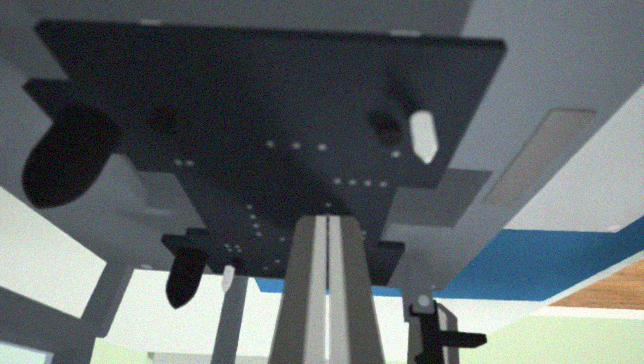

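Scene clock: 3452.07 s.
Joint torques (N m): left_arm=[-19.46 0.67 0.59 -6.91 1.13 -0.74 0.4] | right_arm=[-22.85 -12.06 -3.22 -7.51 -1.18 -0.02 0.07]
Motor temperatures (°C): left_arm=[29 31 29 32 39 35 40] | right_arm=[42 35 29 35 48 36 35]
Wrist force (N): left_arm=[-5.0 2.9 -7.0] | right_arm=[2.2 7.9 -12.7]
Wrist torque (N m): left_arm=[-0.17 -0.66 -0.19] | right_arm=[0.11 0.83 0.53]
Wrist force, peak (N): left_arm=[-4.9 3.6 -8.2] | right_arm=[-1.8 15.9 -0.5]
move: done
base_odometry: x=-1.745 y=+0.014 heading=-2.516
base_status: not commanded
joint_positions: torso_squat_rad=+0.308 torso_shift_rad=+0.225 torso_pitch_rad=+0.699 torso_yaw_rad=-0.010 left_shoulder_pitch_rad=-1.562 left_shoulder_roll_rad=+0.155 left_shoulder_yaw_rad=-0.002 left_elbow_rad=-1.279 left_forearm_roll_rad=+0.637 left_wrist_pitch_rad=+1.787 left_hand_roll_rad=+0.630 left_gripper_m=+0.000 right_shoulder_pitch_rad=-1.565 right_shoulder_roll_rad=-0.675 right_shoulder_yaw_rad=+0.000 right_elbow_rad=-1.039 right_forearm_roll_rad=-1.015 right_wrist_pitch_rad=+1.809 right_hand_roll_rad=-0.280 right_gripper_m=+0.000 head_pan_rad=+0.000 head_tilt_rad=+0.350
joint_status: all done
wheel_motors_off: 0
motor_effort: left_wheel=+3(4) right_wheel=+1(2)
contact_limits: right_gripper_m 672 mA
chest: x=+0.1202 y=-0.0006 z=+1.1675 quat_wxyz=(+0.939, -0.001, +0.343, -0.005) (m; base frame)
left_hand: x=+0.6039 y=-0.0626 z=+0.9605 quat_wxyz=(+0.964, -0.267, -0.004, -0.002) (m; base frame)
right_hand: x=+0.6574 y=-0.1661 z=+0.9667 quat_wxyz=(+0.970, +0.244, -0.005, +0.007) (m; base frame)
pictures: right_wrist_camera
camera_calibration:
right_wrist_camera: T_world_to_cam=[[-0.999723, 0.0145371, -0.0184894, 0.679969], [-0.00665024, 0.579327, 0.815068, -0.654097], [0.0225602, 0.814966, -0.57907, 0.752059], [0, 0, 0, 1]] pos_world=[0.658465, -0.243851, 0.9812]

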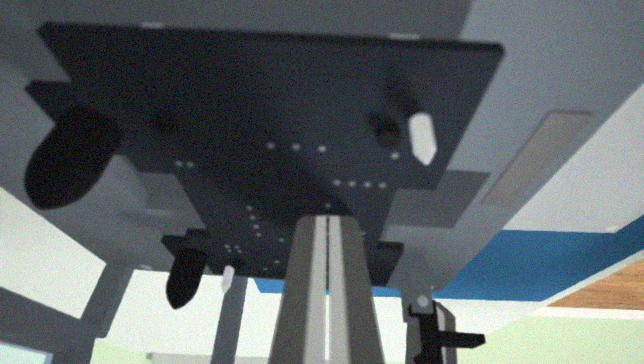

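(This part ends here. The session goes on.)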